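# Place the small box and bottle into the tray

## Task

Put both the small box and the bottle inside the tray. They must stay there on their own after the scene ends, since the benches get wiped afterwards and the requester can't be asked anything.

## Robot and tools

Robot: two arms, left_arm and right_arm, each with a two-finger parallel gripper and a wrist camera. In the scene frame the origin sits at table-top height midway between the nominal arm bases. +z is up, +x points out over the table, and left_arm is on the +y side. Arm names do not match image sides. Calibrated bases: left_arm at (+0.031, +0.233, +0.014) m with quat_wxyz (+1.000, 0, 0, +0.006). right_arm at (-0.041, -0.295, +0.034) m with quat_wxyz (+1.000, 0, 0, 0).

Frames: every hand pose, target, velocity and wrist-camera pose is in that arm's own base frame. Fixed cameras (cam_high, cam_over) and the table use the scene frame. end_effector_position is the point between the finger pads, about 1 cm behind the tips. Fingers point along the gripper's +z axis and close along its y axis. Reported positions can be off by a few cm, more at long reach. Friction and load can leave a resting gripper a few cm from its command, so a gap alone does not mean contact.

Row layout, shared by every motion tool: one flat list of 16 numbers covering both arms. First come left_arm's x, y, z (metres, absolute position in left_arm's base frame), then qw, qx, qy, qz (absolute orientation, w first), then opening. The same 8 follow for right_arm. Opening runs from -1 (closed) to +1 (fully open, 0.094 m) and is an absolute command, not an offset. Always fill in both arms. To keep an arm still, resend its pose exactly as last reported before it began resting, with its intended opening. Resending the measured pose can relieve a press. To keep an orientation steady, send the same quaternion every row rather than copying a drifted reading. A 0 opening is a real command, so resend the current opening to leave a gripper alone.

execute_actions(actions, cameras): actions is a list of up to 15 actions. Each action is a table of up to 15 rows of 16 numbers, one row per 1/30 s step. A short table repeats its last row. If any target is more than 0.6 m from that gripper's start along any gripper axis, the action is refused for both arms. The whole call is refused if the first action fails this check against the last reported state, or if any action is malformed. An empty list just returns state and images. Each action lasts 0.5 s.

move(target, speed, blend, opening_speed, grip_force, blocking, cameras): drives each gripper in a straight line from its Hand target to the given pose. target is one 16-number row, or up to 15 rows taken in sequence; there is no 0.6 m limit. speed is m/s, 0.002 to 2.9, default 0.25, one value or one per target; rotation is capped at twice that in rad/s. blend is in metres and rounds corners between listed targets; 0 stops at each. opening_speed (at least 0.2 per second on the -1..+1 scale) closes the fingers gradually, which suits fragile items. grip_force is newtons per pad, 10 to 50, one value or one per arm. It persists until changed, and low values close slowly. blocking=false returns after about 0.5 s while the move continues, and a new move replaces a running one. Paths never avoid obstacles or the other arm, and they stop after 10 s. Openings in later rows apply only once everything is at rest. The result adds a "move:" line giving the ending (done, off_target, moving, held, fault) and any limits (paced = pose clipped, held = steps withheld). done means within 10 mm and 2 degrees.

wait(seconds 0-10): lets time pass with the last commands held. stop(): brakes a running move. zoom_image(camera, region [x0,y0,x1,y1] in pixels, at most 504x504): gives a closer view of the newest image from cam_high, cam_over, cam_left_wrist or cam_right_wrist. read_manual(section="licences"): licence texts only. finished_scene(scene=1): ends the scene for good; the items must already be resting in the tray.

Control details: each step, the commanded orientation is clipped to within 40 degrees of the measured one, and the arm then heads to its pose by damped IK, position first. One action may fall short, so check "Hand target" and send the remainder next time. Very small moves may not start. "Tool commands" shows current gripper commands.

Result lines: grip_measured is the measured finger opening on the -1..+1 scale. With nothing held it reads up to about 2.5 mm wide. On a firmly held hard part it reads a little below the part's width, less for round or small parts. grip_effort_nm is the gripper motor effort in N m (negative means closing). It carries an offset, and a fingertip pressing on a stop can look like a grasp. To release, command well above grip_measured. Joint torques include gravity, and readings 1-3 wrap at ±28 N m. Joint velocities may be summarised as "within noise".

Avoid: dropping items or releasing them while they move; fast impacts with fixed or heavy things; letting anything fall off the table or leaving it off the table; any contact or pinch between the two arms, grippers or wrist cameras (this can fail the scene); strain on camera cables; straight paths passing close to an arm's own base (route around it); holding loads or stretched poses for long, which heats motors. MOTOR HOT appears at 75 °C, at 90 °C the arm folds and stops for good, and at 100 °C it collapses. Loose objects may occasionally get nudged. Thinking time also passes in the scene.

Each tool is called by a JSON object that holds its "op" and its "data".

## Session

{"op": "execute_actions", "data": {"actions": []}}

Scene clock: 0.00 s.
left_arm: end_effector_position=(+0.4012, +0.0610, +0.1312) grip_measured=+1.000 grip_effort_nm=n/a end_effector_quat_wxyz=(+0.620, -0.104, +0.769, +0.113) | right_arm: end_effector_position=(+0.3910, -0.0291, +0.1012) grip_measured=+1.000 grip_effort_nm=n/a end_effector_quat_wxyz=(+0.591, +0.065, +0.801, -0.068)
Joint positions: left_arm=[0.024 1.533 0.382 0.937 -0.284 -0.015 0.094] | right_arm=[0.016 1.538 0.332 0.901 0.203 0.029 0.094]
Joint velocities: within noise
Joint torques (N m): no reading
Heat: left arm: 38 °C; right arm: 37 °C.
Hand target: left_arm +0.4027, +0.0613, +0.1362; +0.625, -0.104, +0.765, +0.113 | right_arm +0.3925, -0.0292, +0.1047; +0.594, +0.066, +0.799, -0.068
Tool commands: left_gripper/opening=+1.0 right_gripper/opening=+1.0

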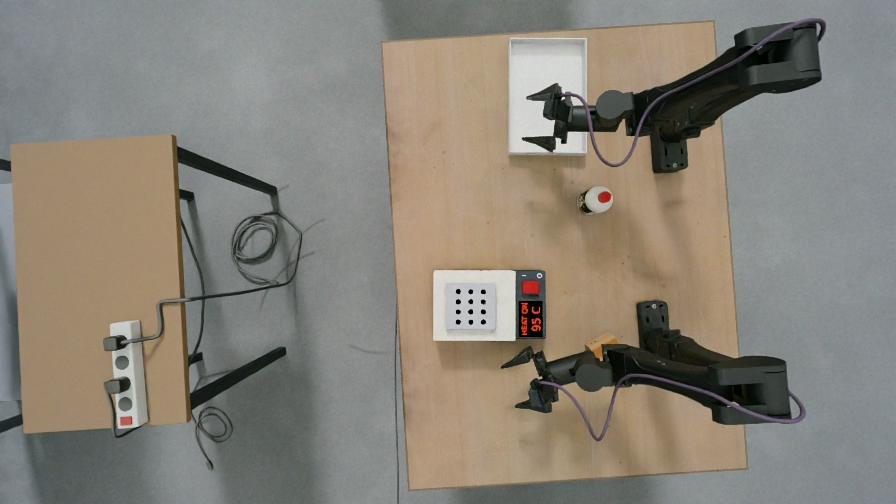

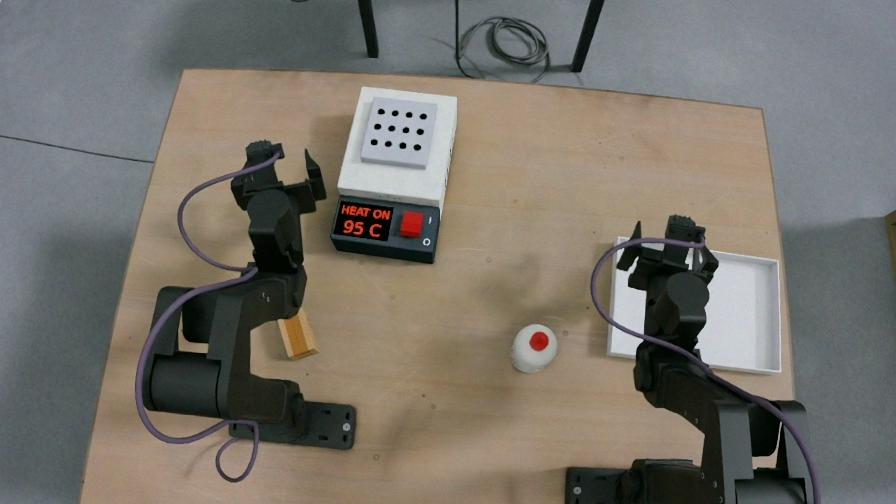

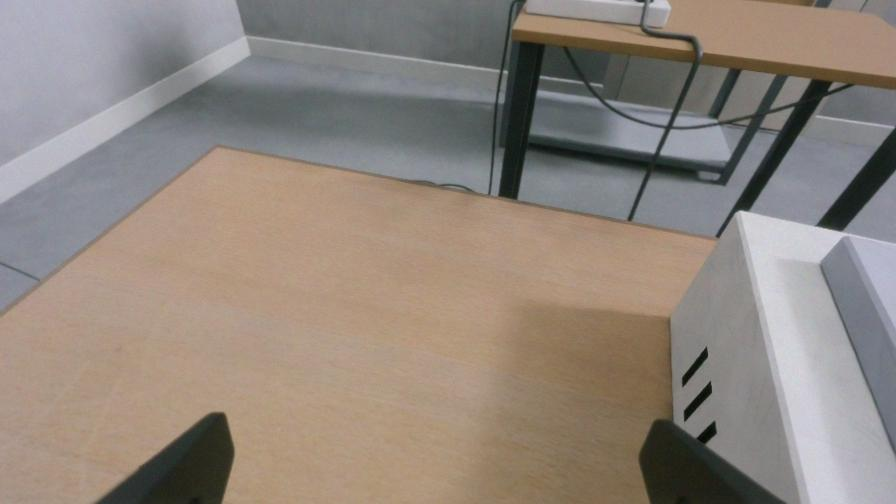

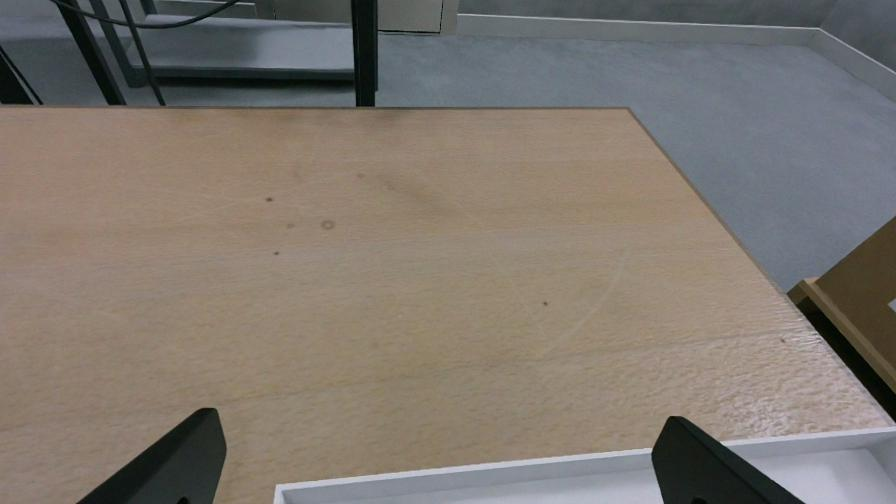

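{"op": "zoom_image", "data": {"camera": "cam_over", "region": [300, 60, 480, 280]}}

{"op": "zoom_image", "data": {"camera": "cam_high", "region": [560, 170, 640, 230]}}

{"op": "zoom_image", "data": {"camera": "cam_over", "region": [230, 290, 350, 370]}}

{"op": "zoom_image", "data": {"camera": "cam_over", "region": [490, 310, 570, 390]}}

Scaled by 2.291 from the camera's 896x504 image, which has a finer 1280x720 frame.

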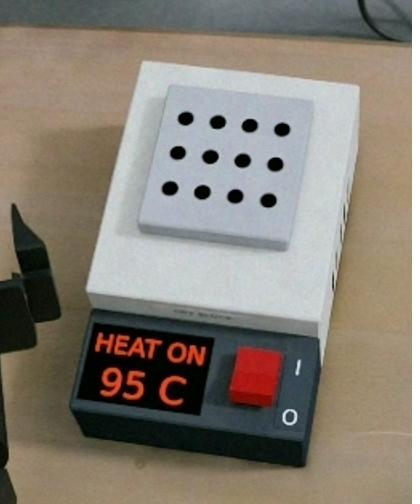

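Scaled by 6.300 from the camera's 896x504 image, which has a finer 1280x720 frame.

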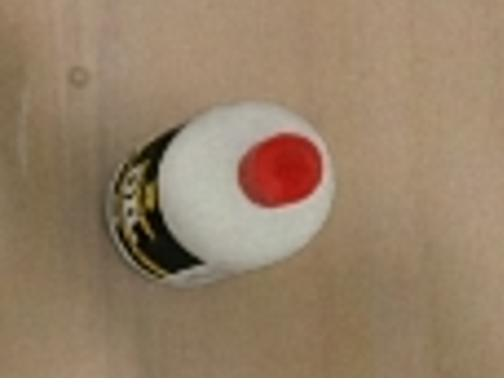

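Scaled by 4.200 from the camera's 896x504 image, which has a finer 1280x720 frame.

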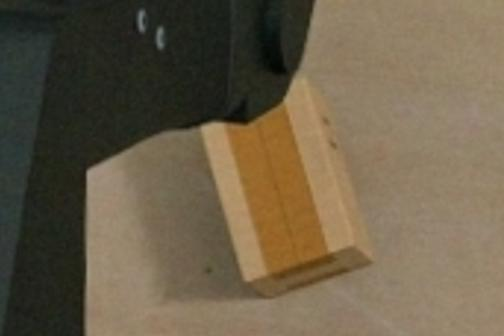

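Scaled by 6.300 from the camera's 896x504 image, which has a finer 1280x720 frame.

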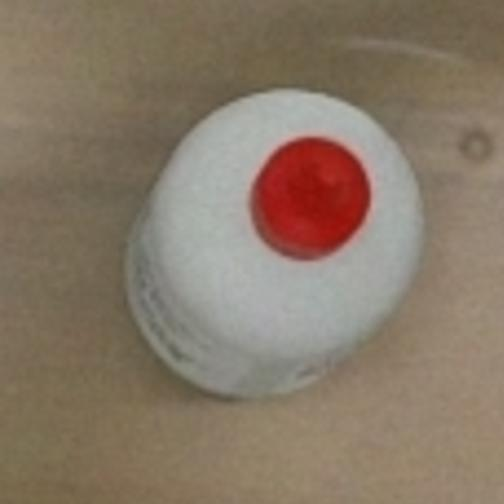

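{"op": "move", "data": {"target": [0.26,0.02,0.34,0.342,0,0.94,0,1,0.28,0.16,0.34,0.33,-0.243,0.908,0.0886,1]}}

Scene clock: 65.63 s.
left_arm: end_effector_position=(+0.2616, +0.0203, +0.3313) grip_measured=+1.000 grip_effort_nm=-0.06 end_effector_quat_wxyz=(+0.334, -0.005, +0.943, +0.000) | right_arm: end_effector_position=(+0.2814, +0.1569, +0.3331) grip_measured=+1.000 grip_effort_nm=0.01 end_effector_quat_wxyz=(+0.326, -0.243, +0.910, +0.080)
Joint positions: left_arm=[0.125 1.161 1.636 -1.368 0.074 0.089 0.094] | right_arm=[0.508 1.349 1.752 -1.289 0.004 -0.016 0.094]
Joint torques (N m): left_arm=[0.61 -1.91 7.35 1.45 0.18 0.11] | right_arm=[0.27 -3.18 7.38 1.4 -0.18 0.09]
Heat: left arm: 43 °C; right arm: 39 °C.
Hand target: left_arm +0.2599, +0.0200, +0.3398; +0.342, +0.000, +0.940, +0.000 | right_arm +0.2799, +0.1599, +0.3399; +0.330, -0.243, +0.908, +0.089
Off the commanded pose: left_arm 0.009 m, 1 deg | right_arm 0.008 m, 1 deg.
move: done
camera_calibration:
cam_left_wrist: T_world_to_cam=[[0.0517608, -0.995177, 0.0833298, -0.0193211], [-0.985351, -0.0644699, -0.157883, 0.354106], [0.162494, -0.073937, -0.983935, 0.369445], [0, 0, 0, 1]] pos_world=[0.289887, 0.0309169, 0.421028]
cam_right_wrist: T_world_to_cam=[[0.510732, -0.853275, 0.105235, -0.0454816], [-0.835739, -0.521461, -0.1721, 0.417969], [0.201725, -0.0000516785, -0.979442, 0.357713], [0, 0, 0, 1]] pos_world=[0.300382, 0.179165, 0.427078]

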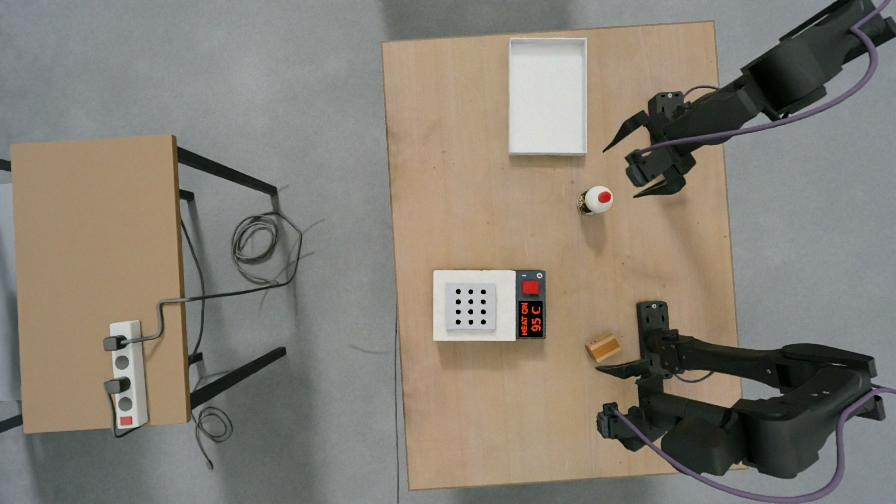

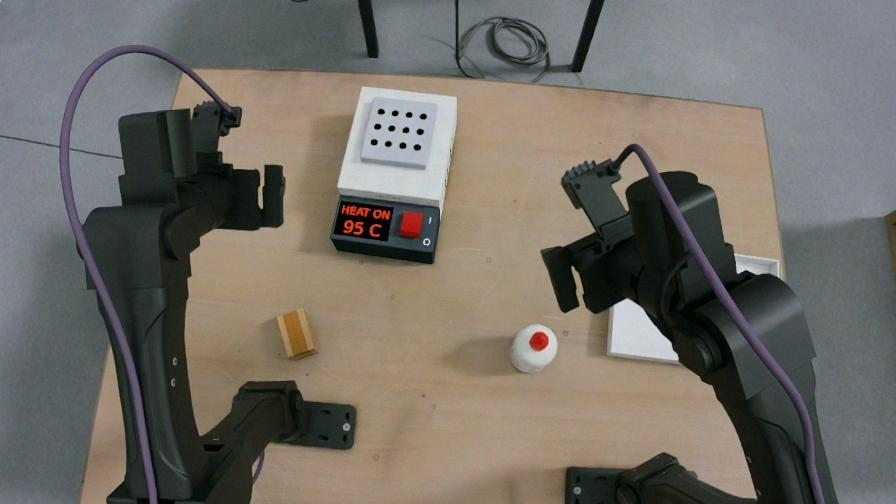

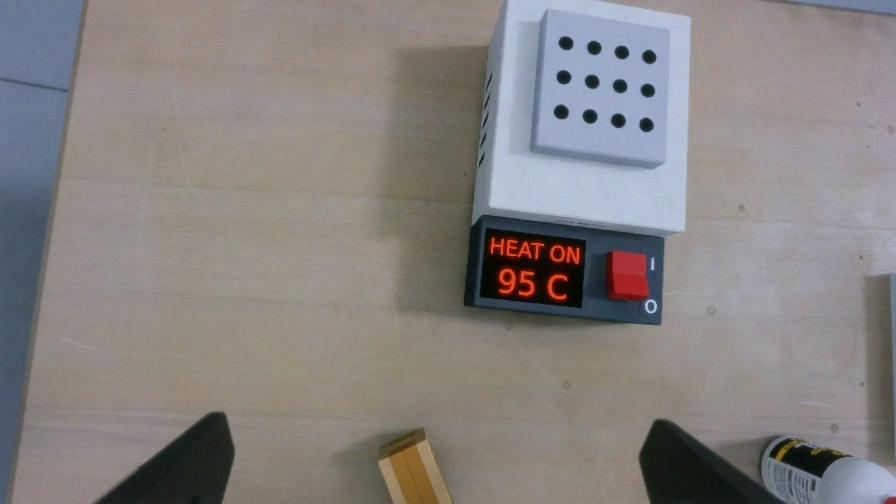

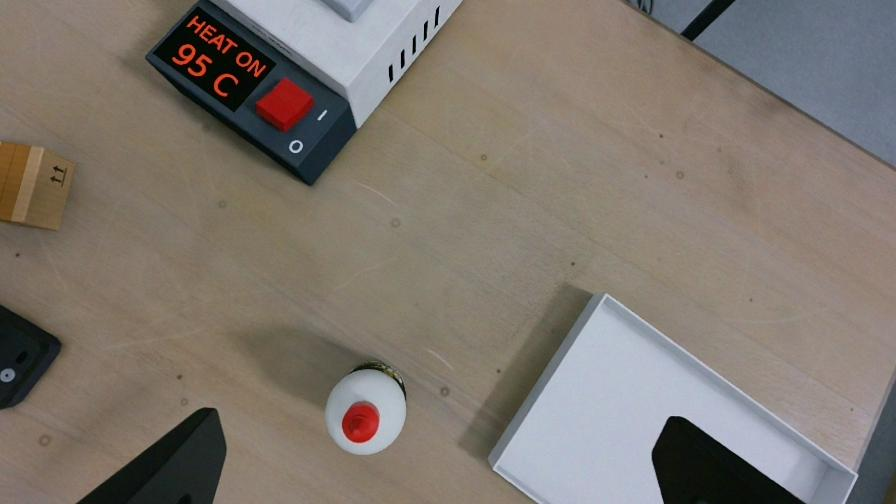

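{"op": "zoom_image", "data": {"camera": "cam_high", "region": [570, 320, 640, 380]}}

{"op": "zoom_image", "data": {"camera": "cam_over", "region": [260, 290, 340, 370]}}

{"op": "zoom_image", "data": {"camera": "cam_high", "region": [500, 260, 560, 350]}}

{"op": "zoom_image", "data": {"camera": "cam_left_wrist", "region": [440, 180, 700, 350]}}

Scaled by 7.200 from the camera's 896x504 image, which has a finer 1280x720 frame.

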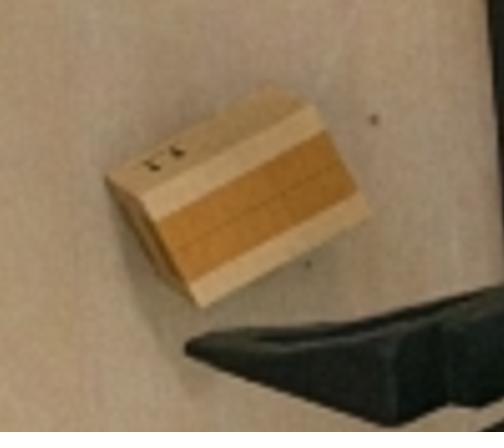

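Scaled by 6.300 from the camera's 896x504 image, which has a finer 1280x720 frame.

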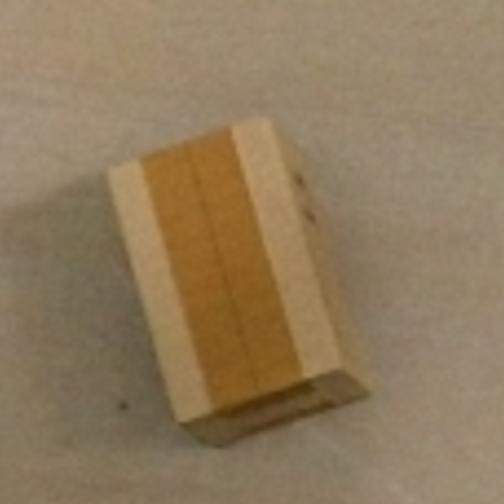

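Scaled by 5.600 from the camera's 896x504 image, which has a finer 1280x720 frame.

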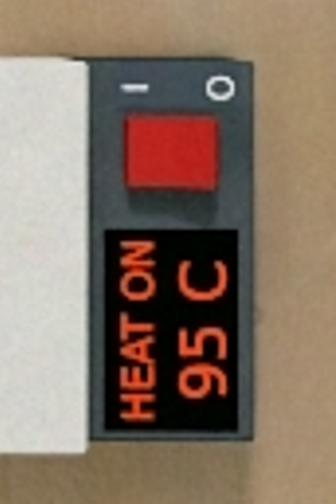

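Scaled by 1.938 from the camera's 896x504 image, which has a finer 1280x720 frame.

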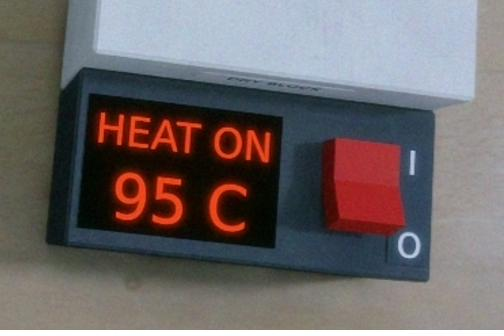

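{"op": "move", "data": {"target": [0.15,0.02,0.17,0,-0.191,0.982,0,1,0.225,0.168,0.26,0,-0.301,0.954,0,1]}}

Scene clock: 126.80 s.
left_arm: end_effector_position=(+0.1564, +0.0201, +0.1717) grip_measured=+1.000 grip_effort_nm=-0.07 end_effector_quat_wxyz=(+0.025, -0.183, +0.983, -0.001) | right_arm: end_effector_position=(+0.2312, +0.1702, +0.2567) grip_measured=+1.000 grip_effort_nm=0.01 end_effector_quat_wxyz=(+0.119, -0.300, +0.946, +0.038)
Joint positions: left_arm=[0.12 1.108 1.137 -1.55 -0.001 -0.247 0.094] | right_arm=[0.633 1.503 1.747 -1.565 0.004 0.019 0.094]
Joint torques (N m): left_arm=[0.49 -3 4.08 0.41 0.06 -0.1] | right_arm=[0.38 -7.09 4.41 0.77 -0.08 0.07]
Heat: left arm: 43 °C; right arm: 39 °C.
Hand target: left_arm +0.1507, +0.0201, +0.1691; +0.018, -0.191, +0.981, -0.001 | right_arm +0.2252, +0.1681, +0.2592; +0.121, -0.299, +0.946, +0.041
Off the commanded pose: left_arm 0.007 m, 3 deg | right_arm 0.007 m, 14 deg.
joint sent to its limit (left arm) — joint 4 (wrist pitch), lower limit. The joint targets still meet the commanded pose.
joint sent to its limit (right arm) — joint 4 (wrist pitch), lower limit. The joint targets are off in orientation, not in position.
move: off_target (left_arm, right_arm)
camera_calibration:
cam_left_wrist: T_world_to_cam=[[0.434364, -0.899252, 0.0517126, -0.0571017], [-0.811449, -0.365739, 0.455835, 0.0986828], [-0.390997, -0.23996, -0.888561, 0.302929], [0, 0, 0, 1]] pos_world=[0.223323, 0.0574342, 0.227141]
cam_right_wrist: T_world_to_cam=[[0.621693, -0.779791, 0.0736492, -0.030493], [-0.767234, -0.58735, 0.257627, 0.254788], [-0.157637, -0.216671, -0.963434, 0.408792], [0, 0, 0, 1]] pos_world=[0.27888, 0.214445, 0.33045]

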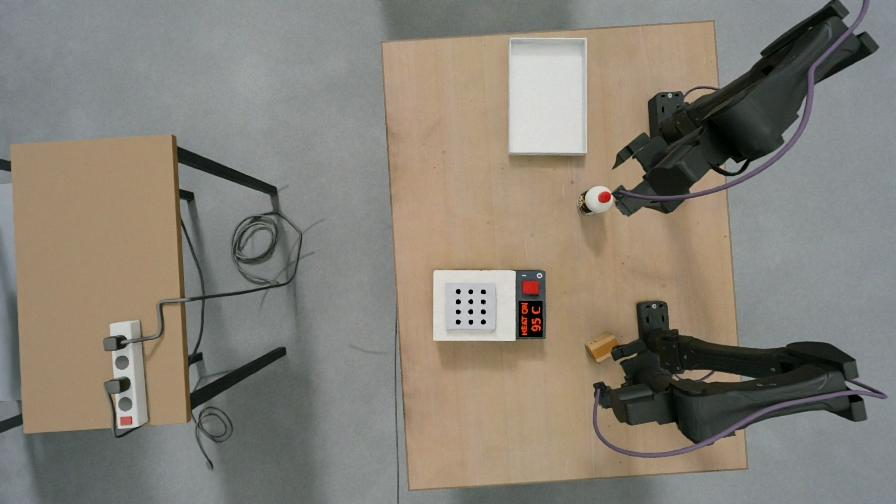

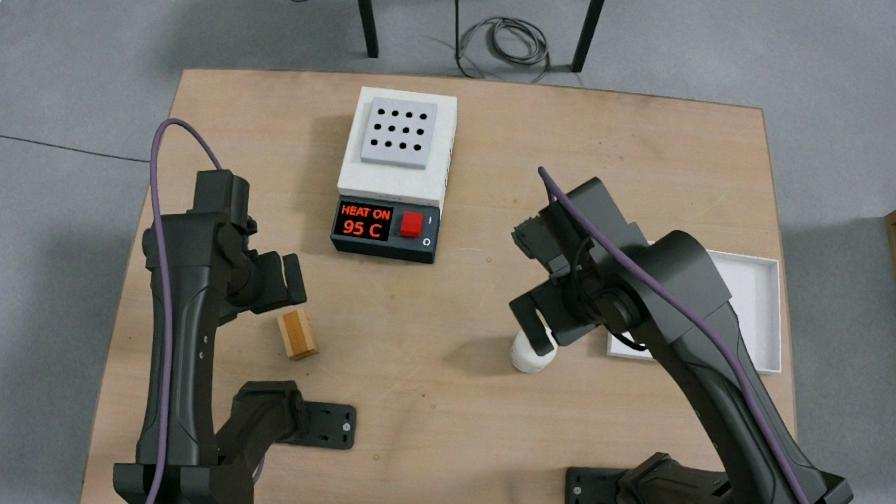

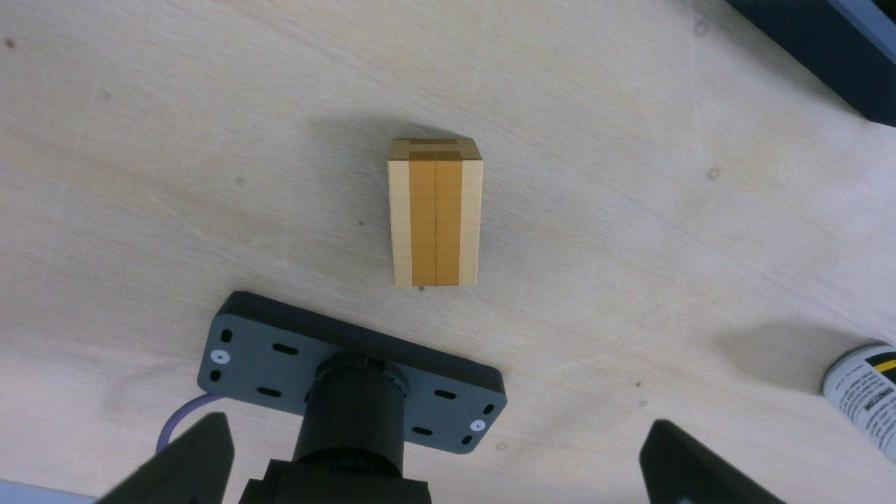

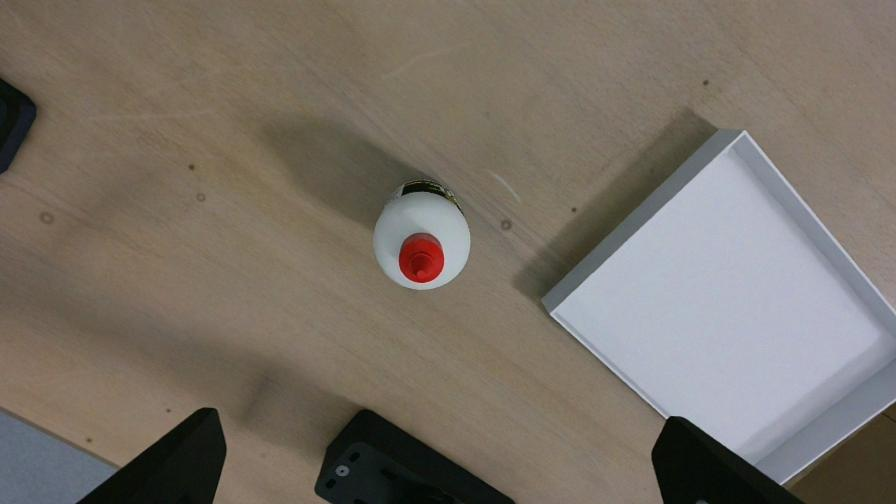

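{"op": "move", "data": {"target": [[0.148,0.016,0.09,0,-0.208,0.978,0,1,0.223,0.166,0.16,0,-0.301,0.954,0,1],[0.148,0.016,0.035,0,-0.208,0.978,0,1,0.223,0.166,0.10,0,-0.301,0.954,0,1]]}}

Scene clock: 151.83 s.
left_arm: end_effector_position=(+0.1484, +0.0171, +0.0397) grip_measured=+1.000 grip_effort_nm=-0.07 end_effector_quat_wxyz=(+0.000, -0.206, +0.979, +0.000) | right_arm: end_effector_position=(+0.2242, +0.1650, +0.1030) grip_measured=+1.000 grip_effort_nm=0.01 end_effector_quat_wxyz=(+0.001, -0.303, +0.953, -0.002)
Joint positions: left_arm=[0.107 1.126 0.618 -1.064 -0.001 -0.307 0.094] | right_arm=[0.633 1.6 1.245 -1.214 0.004 0.019 0.094]
Joint torques (N m): left_arm=[-0.34 -1.68 3.89 0.58 0.06 -0.08] | right_arm=[0.18 -6.09 4.7 0.5 -0.1 0.07]
Heat: left arm: 41 °C; right arm: 39 °C.
Hand target: left_arm +0.1478, +0.0160, +0.0352; +0.000, -0.208, +0.978, +0.000 | right_arm +0.2230, +0.1660, +0.1001; +0.000, -0.301, +0.954, +0.000
Off the commanded pose: left_arm 0.005 m, 0 deg | right_arm 0.003 m, 0 deg.
move: done
camera_calibration:
cam_left_wrist: T_world_to_cam=[[0.47786, -0.87773, 0.035214, -0.0556387], [-0.769683, -0.399043, 0.49835, 0.14392], [-0.423365, -0.265245, -0.86626, 0.186153], [0, 0, 0, 1]] pos_world=[0.216171, 0.0579707, 0.0914939]
cam_right_wrist: T_world_to_cam=[[0.635312, -0.769787, 0.0616908, -0.022231], [-0.692186, -0.532201, 0.487484, 0.236463], [-0.342427, -0.352406, -0.87095, 0.312763], [0, 0, 0, 1]] pos_world=[0.284898, 0.218952, 0.158501]

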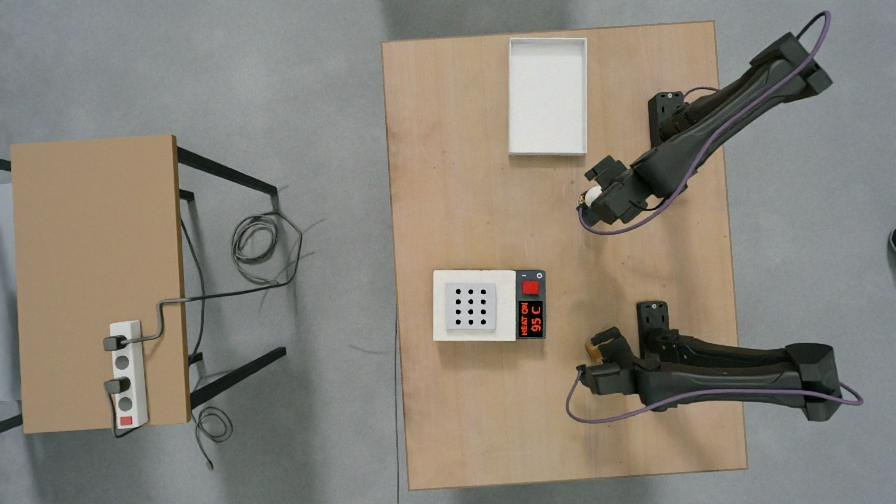

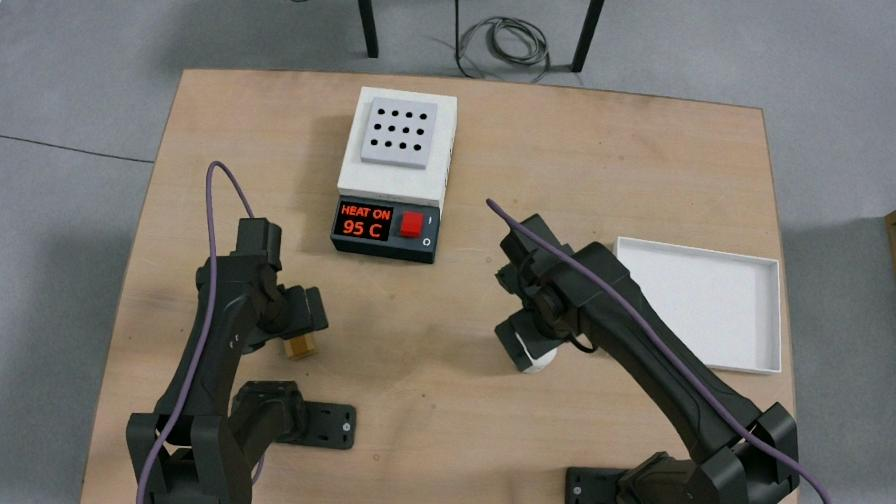

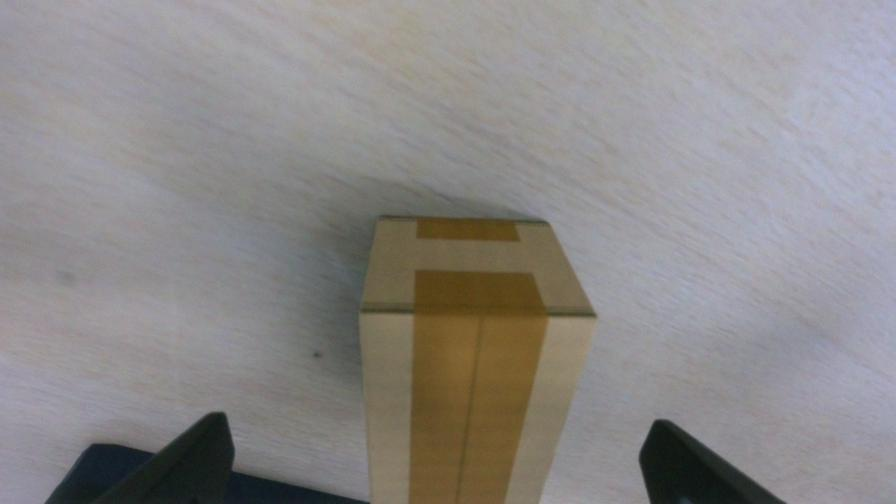

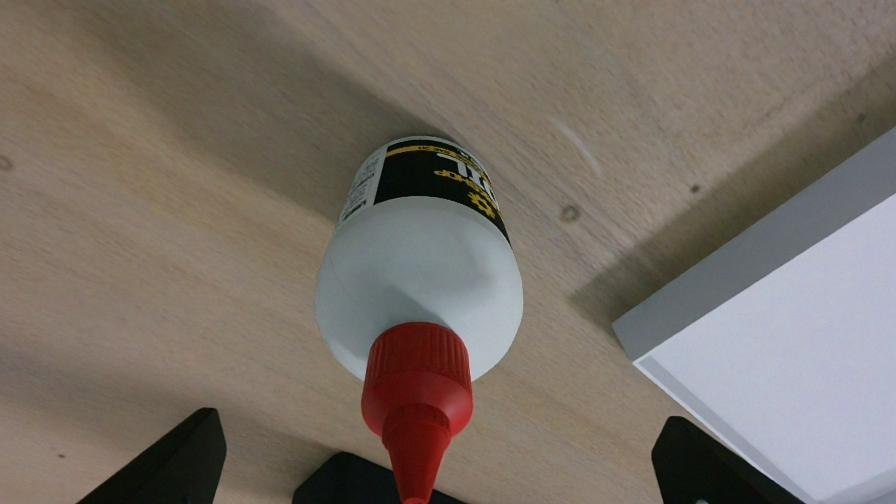

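{"op": "move", "data": {"target": [0.150,0.0125,0.005,0,-0.208,0.978,0,1,0.2198,0.1695,0.045,0,-0.301,0.954,0,1], "speed": 0.08}}

Scene clock: 167.43 s.
left_arm: end_effector_position=(+0.1508, +0.0136, +0.0094) grip_measured=+1.000 grip_effort_nm=-0.07 end_effector_quat_wxyz=(+0.000, -0.206, +0.979, +0.000) | right_arm: end_effector_position=(+0.2220, +0.1683, +0.0493) grip_measured=+1.000 grip_effort_nm=0.01 end_effector_quat_wxyz=(+0.003, -0.301, +0.953, -0.001)
Joint positions: left_arm=[0.083 1.19 0.526 -0.908 -0.001 -0.331 0.094] | right_arm=[0.648 1.642 1.071 -0.993 0.004 0.035 0.094]
Joint torques (N m): left_arm=[-0.44 -1.84 3.62 0.58 0.06 -0.05] | right_arm=[0.43 -5.72 4.56 0.52 -0.09 0.08]
Heat: left arm: 40 °C; right arm: 39 °C.
Hand target: left_arm +0.1499, +0.0126, +0.0052; +0.000, -0.208, +0.978, +0.000 | right_arm +0.2198, +0.1695, +0.0451; +0.000, -0.301, +0.954, +0.000
Off the commanded pose: left_arm 0.005 m, 0 deg | right_arm 0.005 m, 0 deg.
move: done
camera_calibration:
cam_left_wrist: T_world_to_cam=[[0.477884, -0.877724, 0.0350397, -0.0586973], [-0.769512, -0.399063, 0.498598, 0.159458], [-0.423648, -0.265235, -0.866125, 0.160073], [0, 0, 0, 1]] pos_world=[0.21857, 0.0545707, 0.061195]
cam_right_wrist: T_world_to_cam=[[0.633262, -0.771462, 0.0618521, -0.0143072], [-0.69536, -0.53206, 0.483102, 0.263787], [-0.339786, -0.34894, -0.873377, 0.265466], [0, 0, 0, 1]] pos_world=[0.282689, 0.221945, 0.105301]

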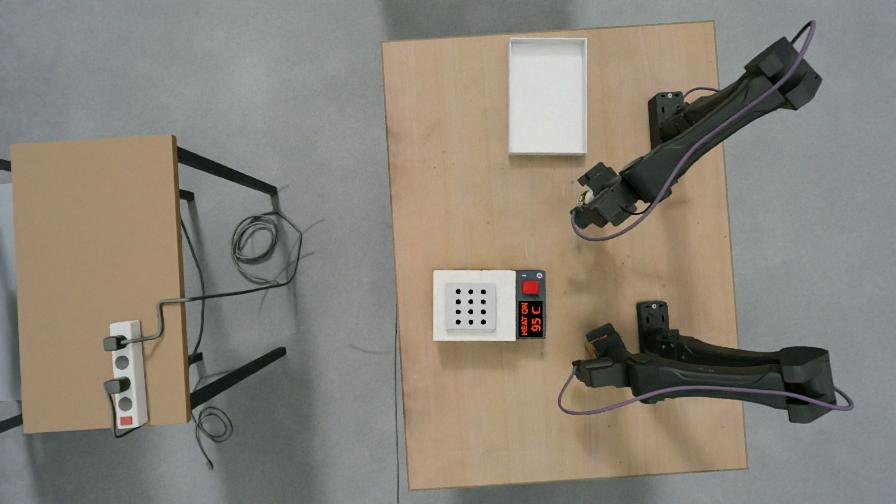

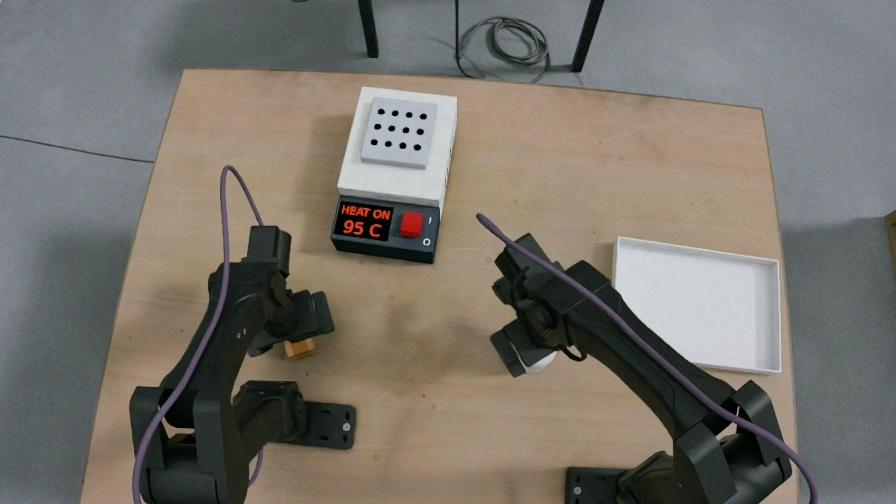

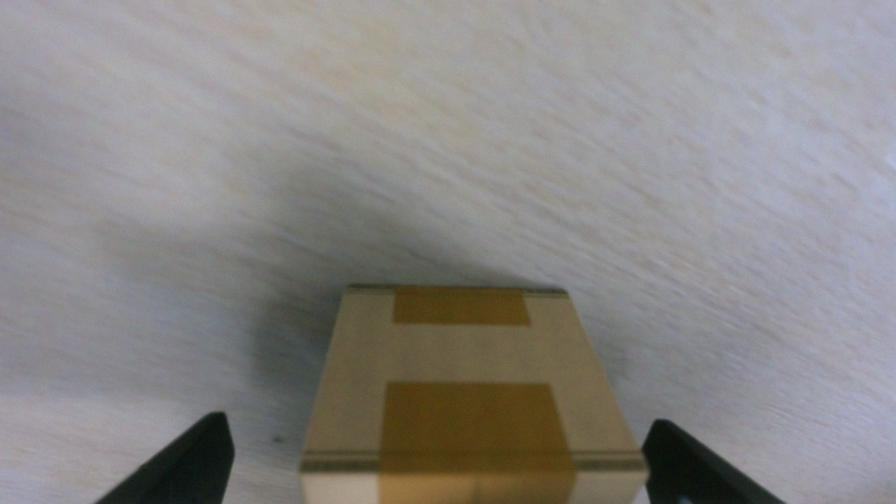

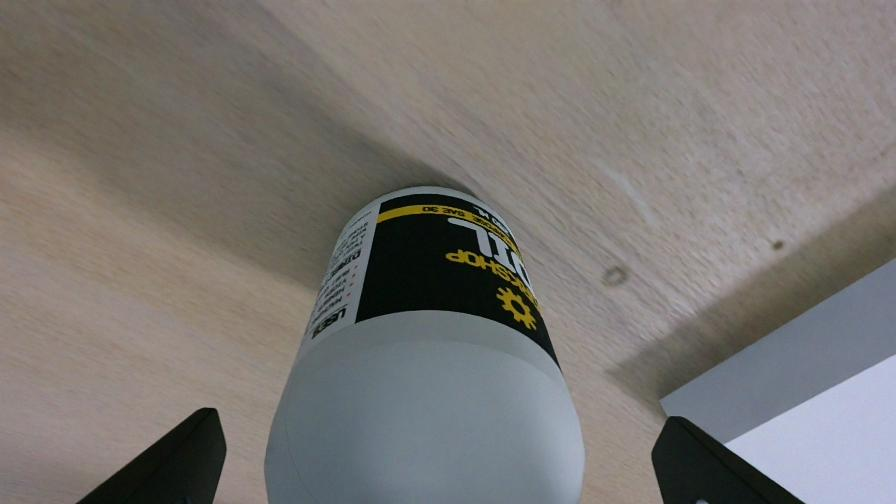

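{"op": "move", "data": {"target": [[0.152,0.008,0.003,0,-0.208,0.978,0,1,0.2198,0.1695,0.045,0,-0.301,0.954,0,1],[0.152,0.008,0.003,0,-0.208,0.978,0,-0.1,0.2198,0.1695,0.045,0,-0.301,0.954,0,0.12]], "speed": 0.08, "opening_speed": 0.5, "grip_force": [30, 25], "cameras": ["cam_left_wrist","cam_right_wrist"]}}

Scene clock: 181.50 s.
left_arm: end_effector_position=(+0.1532, +0.0091, +0.0076) grip_measured=-0.010 grip_effort_nm=-0.68 end_effector_quat_wxyz=(+0.000, -0.205, +0.979, +0.000) | right_arm: end_effector_position=(+0.2222, +0.1685, +0.0493) grip_measured=+0.350 grip_effort_nm=-0.56 end_effector_quat_wxyz=(+0.004, -0.301, +0.954, -0.001)
Joint positions: left_arm=[0.052 1.204 0.526 -0.893 -0.001 -0.362 0.047] | right_arm=[0.648 1.642 1.071 -0.992 0.004 0.036 0.063]
Joint torques (N m): left_arm=[-0.46 -1.99 3.45 0.58 0.01 -0.09] | right_arm=[0.43 -5.72 4.56 0.52 -0.1 0.08]
Heat: left arm: 40 °C; right arm: 39 °C.
Hand target: left_arm +0.1518, +0.0081, +0.0031; +0.000, -0.208, +0.978, +0.000 | right_arm +0.2198, +0.1695, +0.0451; +0.000, -0.301, +0.954, +0.000
Off the commanded pose: left_arm 0.005 m, 0 deg | right_arm 0.005 m, 0 deg.
grip_force (N): 30, 25
move: done
camera_calibration:
cam_left_wrist: T_world_to_cam=[[0.477589, -0.877872, 0.0353415, -0.0638119], [-0.770015, -0.398864, 0.497981, 0.160584], [-0.423067, -0.265044, -0.866467, 0.158235], [0, 0, 0, 1]] pos_world=[0.221072, 0.0499719, 0.0593926]
cam_right_wrist: T_world_to_cam=[[0.632962, -0.771705, 0.0618953, -0.0142365], [-0.695836, -0.532039, 0.482438, 0.264055], [-0.339369, -0.348434, -0.87374, 0.265308], [0, 0, 0, 1]] pos_world=[0.282787, 0.221944, 0.105301]
Images, in order (width x height): cam_left_wrist 896x504, cam_right_wrist 896x504.

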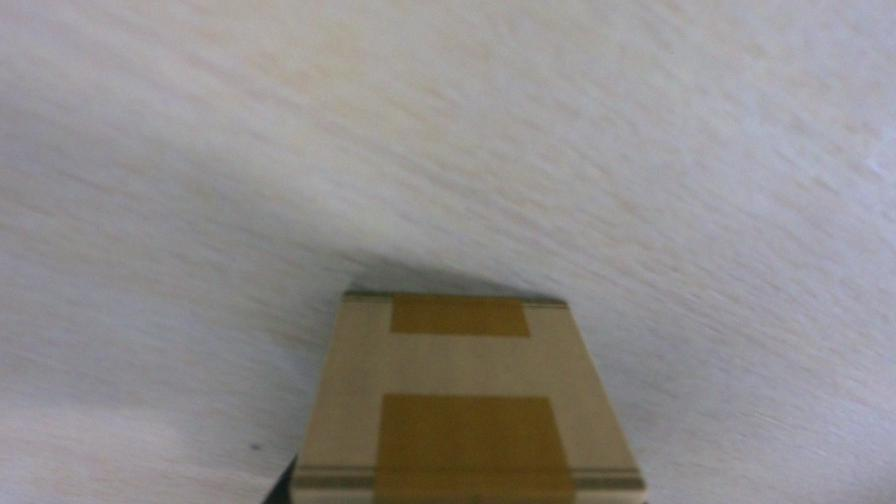

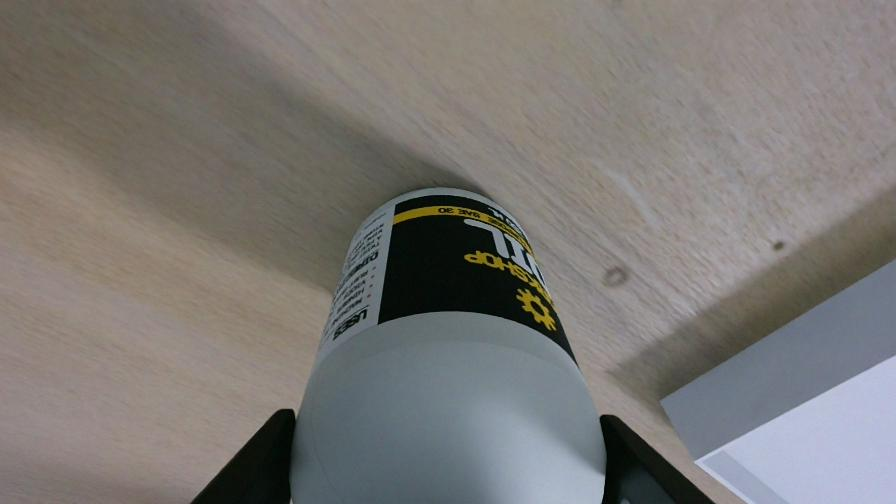

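{"op": "move", "data": {"target": [[0.152,0.008,0.12,0,-0.208,0.978,0,-0.1,0.2198,0.1695,0.19,0,-0.301,0.954,0,0.12],[0.17,-0.03,0.14,0,-0.1,0.995,0,-0.1,0.271,-0.165,0.19,0,0,1,0,0.12],[0.159,-0.27,0.10,0,0,1,0,-0.1,0.271,-0.165,0.10,0,0,1,0,0.12]], "speed": 0.2, "blend": 0.02}}

Scene clock: 211.40 s.
left_arm: end_effector_position=(+0.1515, -0.2610, +0.0926) grip_measured=-0.010 grip_effort_nm=-0.73 end_effector_quat_wxyz=(-0.014, +0.006, +1.000, +0.011) | right_arm: end_effector_position=(+0.2712, -0.1655, +0.0999) grip_measured=+0.350 grip_effort_nm=-0.55 end_effector_quat_wxyz=(-0.004, +0.003, +1.000, +0.002)
Joint positions: left_arm=[-1.04 1.727 1.342 -1.22 0.013 -1.029 0.046] | right_arm=[-0.55 1.759 1.409 -1.23 0.001 -0.544 0.063]
Joint torques (N m): left_arm=[-0.06 -7.75 8.28 0.35 -0.13 -0.11] | right_arm=[-0.06 -8.55 4.67 0.46 -0.07 -0.06]
Heat: left arm: 41 °C; right arm: 39 °C.
Hand target: left_arm +0.1588, -0.2697, +0.1001; +0.000, +0.000, +1.000, +0.000 | right_arm +0.2709, -0.1650, +0.1000; +0.000, +0.000, +1.000, +0.000
Off the commanded pose: left_arm 0.014 m, 2 deg | right_arm 0.001 m, 1 deg.
grip_force (N): 30, 25
move: off_target (left_arm)
camera_calibration:
cam_left_wrist: T_world_to_cam=[[0.0739555, -0.997203, 0.0108056, -0.270728], [-0.851274, -0.0574814, 0.521563, 0.108367], [-0.519483, -0.0477709, -0.853144, 0.229622], [0, 0, 0, 1]] pos_world=[0.231557, -0.252772, 0.142305]
cam_right_wrist: T_world_to_cam=[[0.0692753, -0.996129, 0.0541031, -0.189689], [-0.868112, -0.0334743, 0.495239, 0.22411], [-0.491511, -0.0812753, -0.86707, 0.294579], [0, 0, 0, 1]] pos_world=[0.352482, -0.157511, 0.154696]

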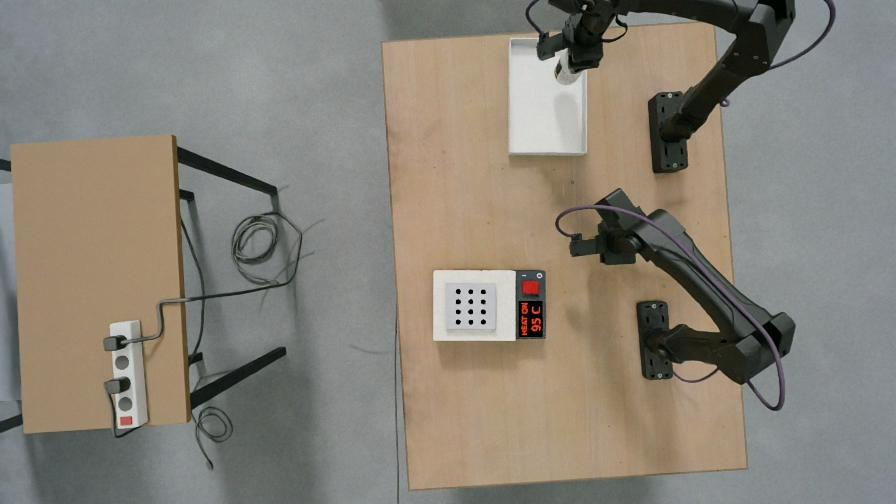

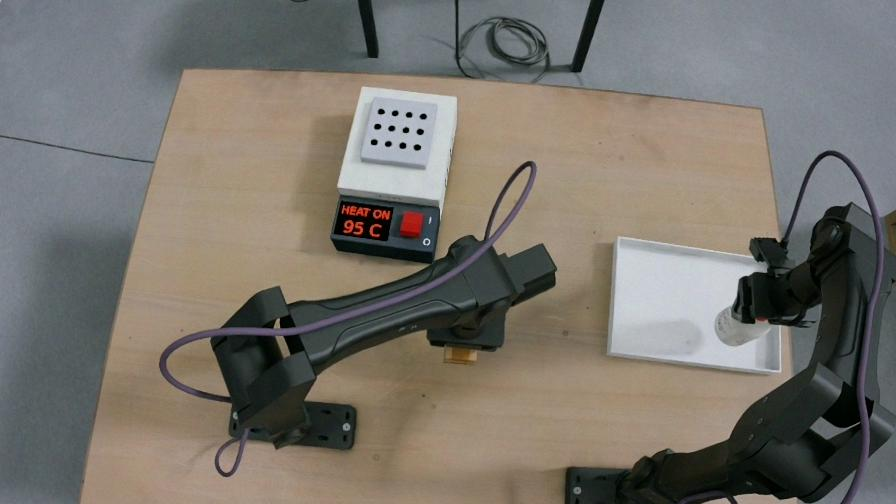

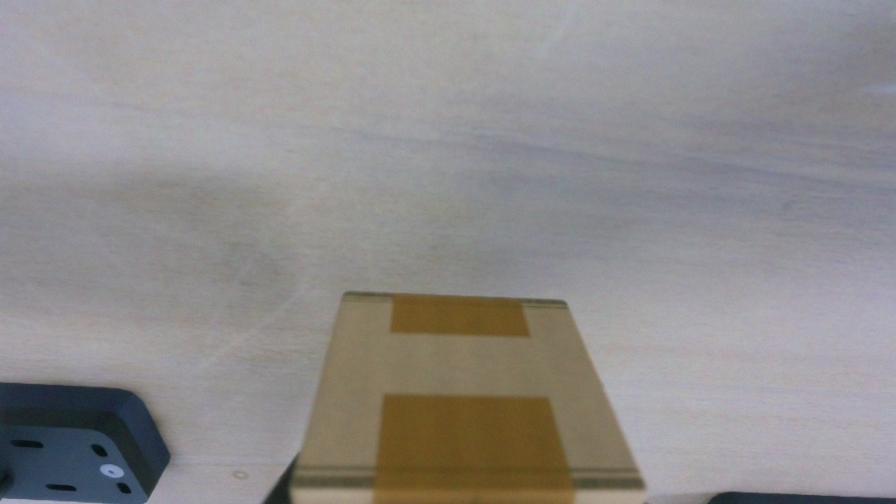

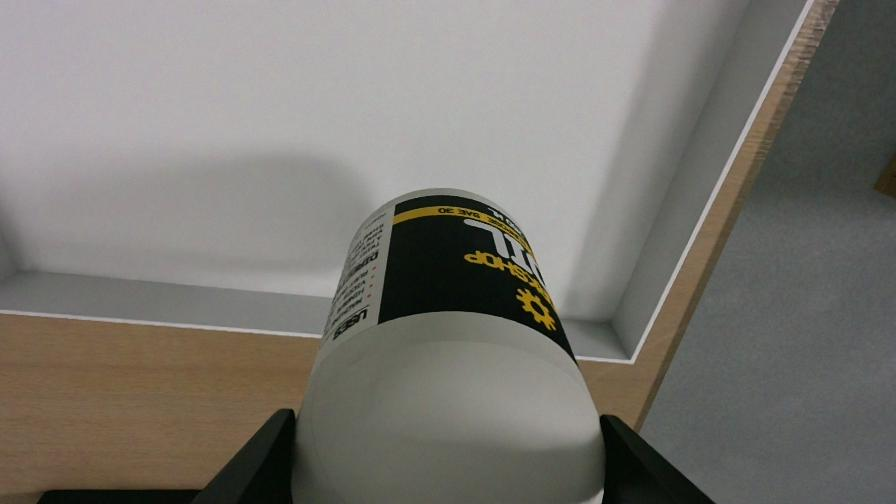

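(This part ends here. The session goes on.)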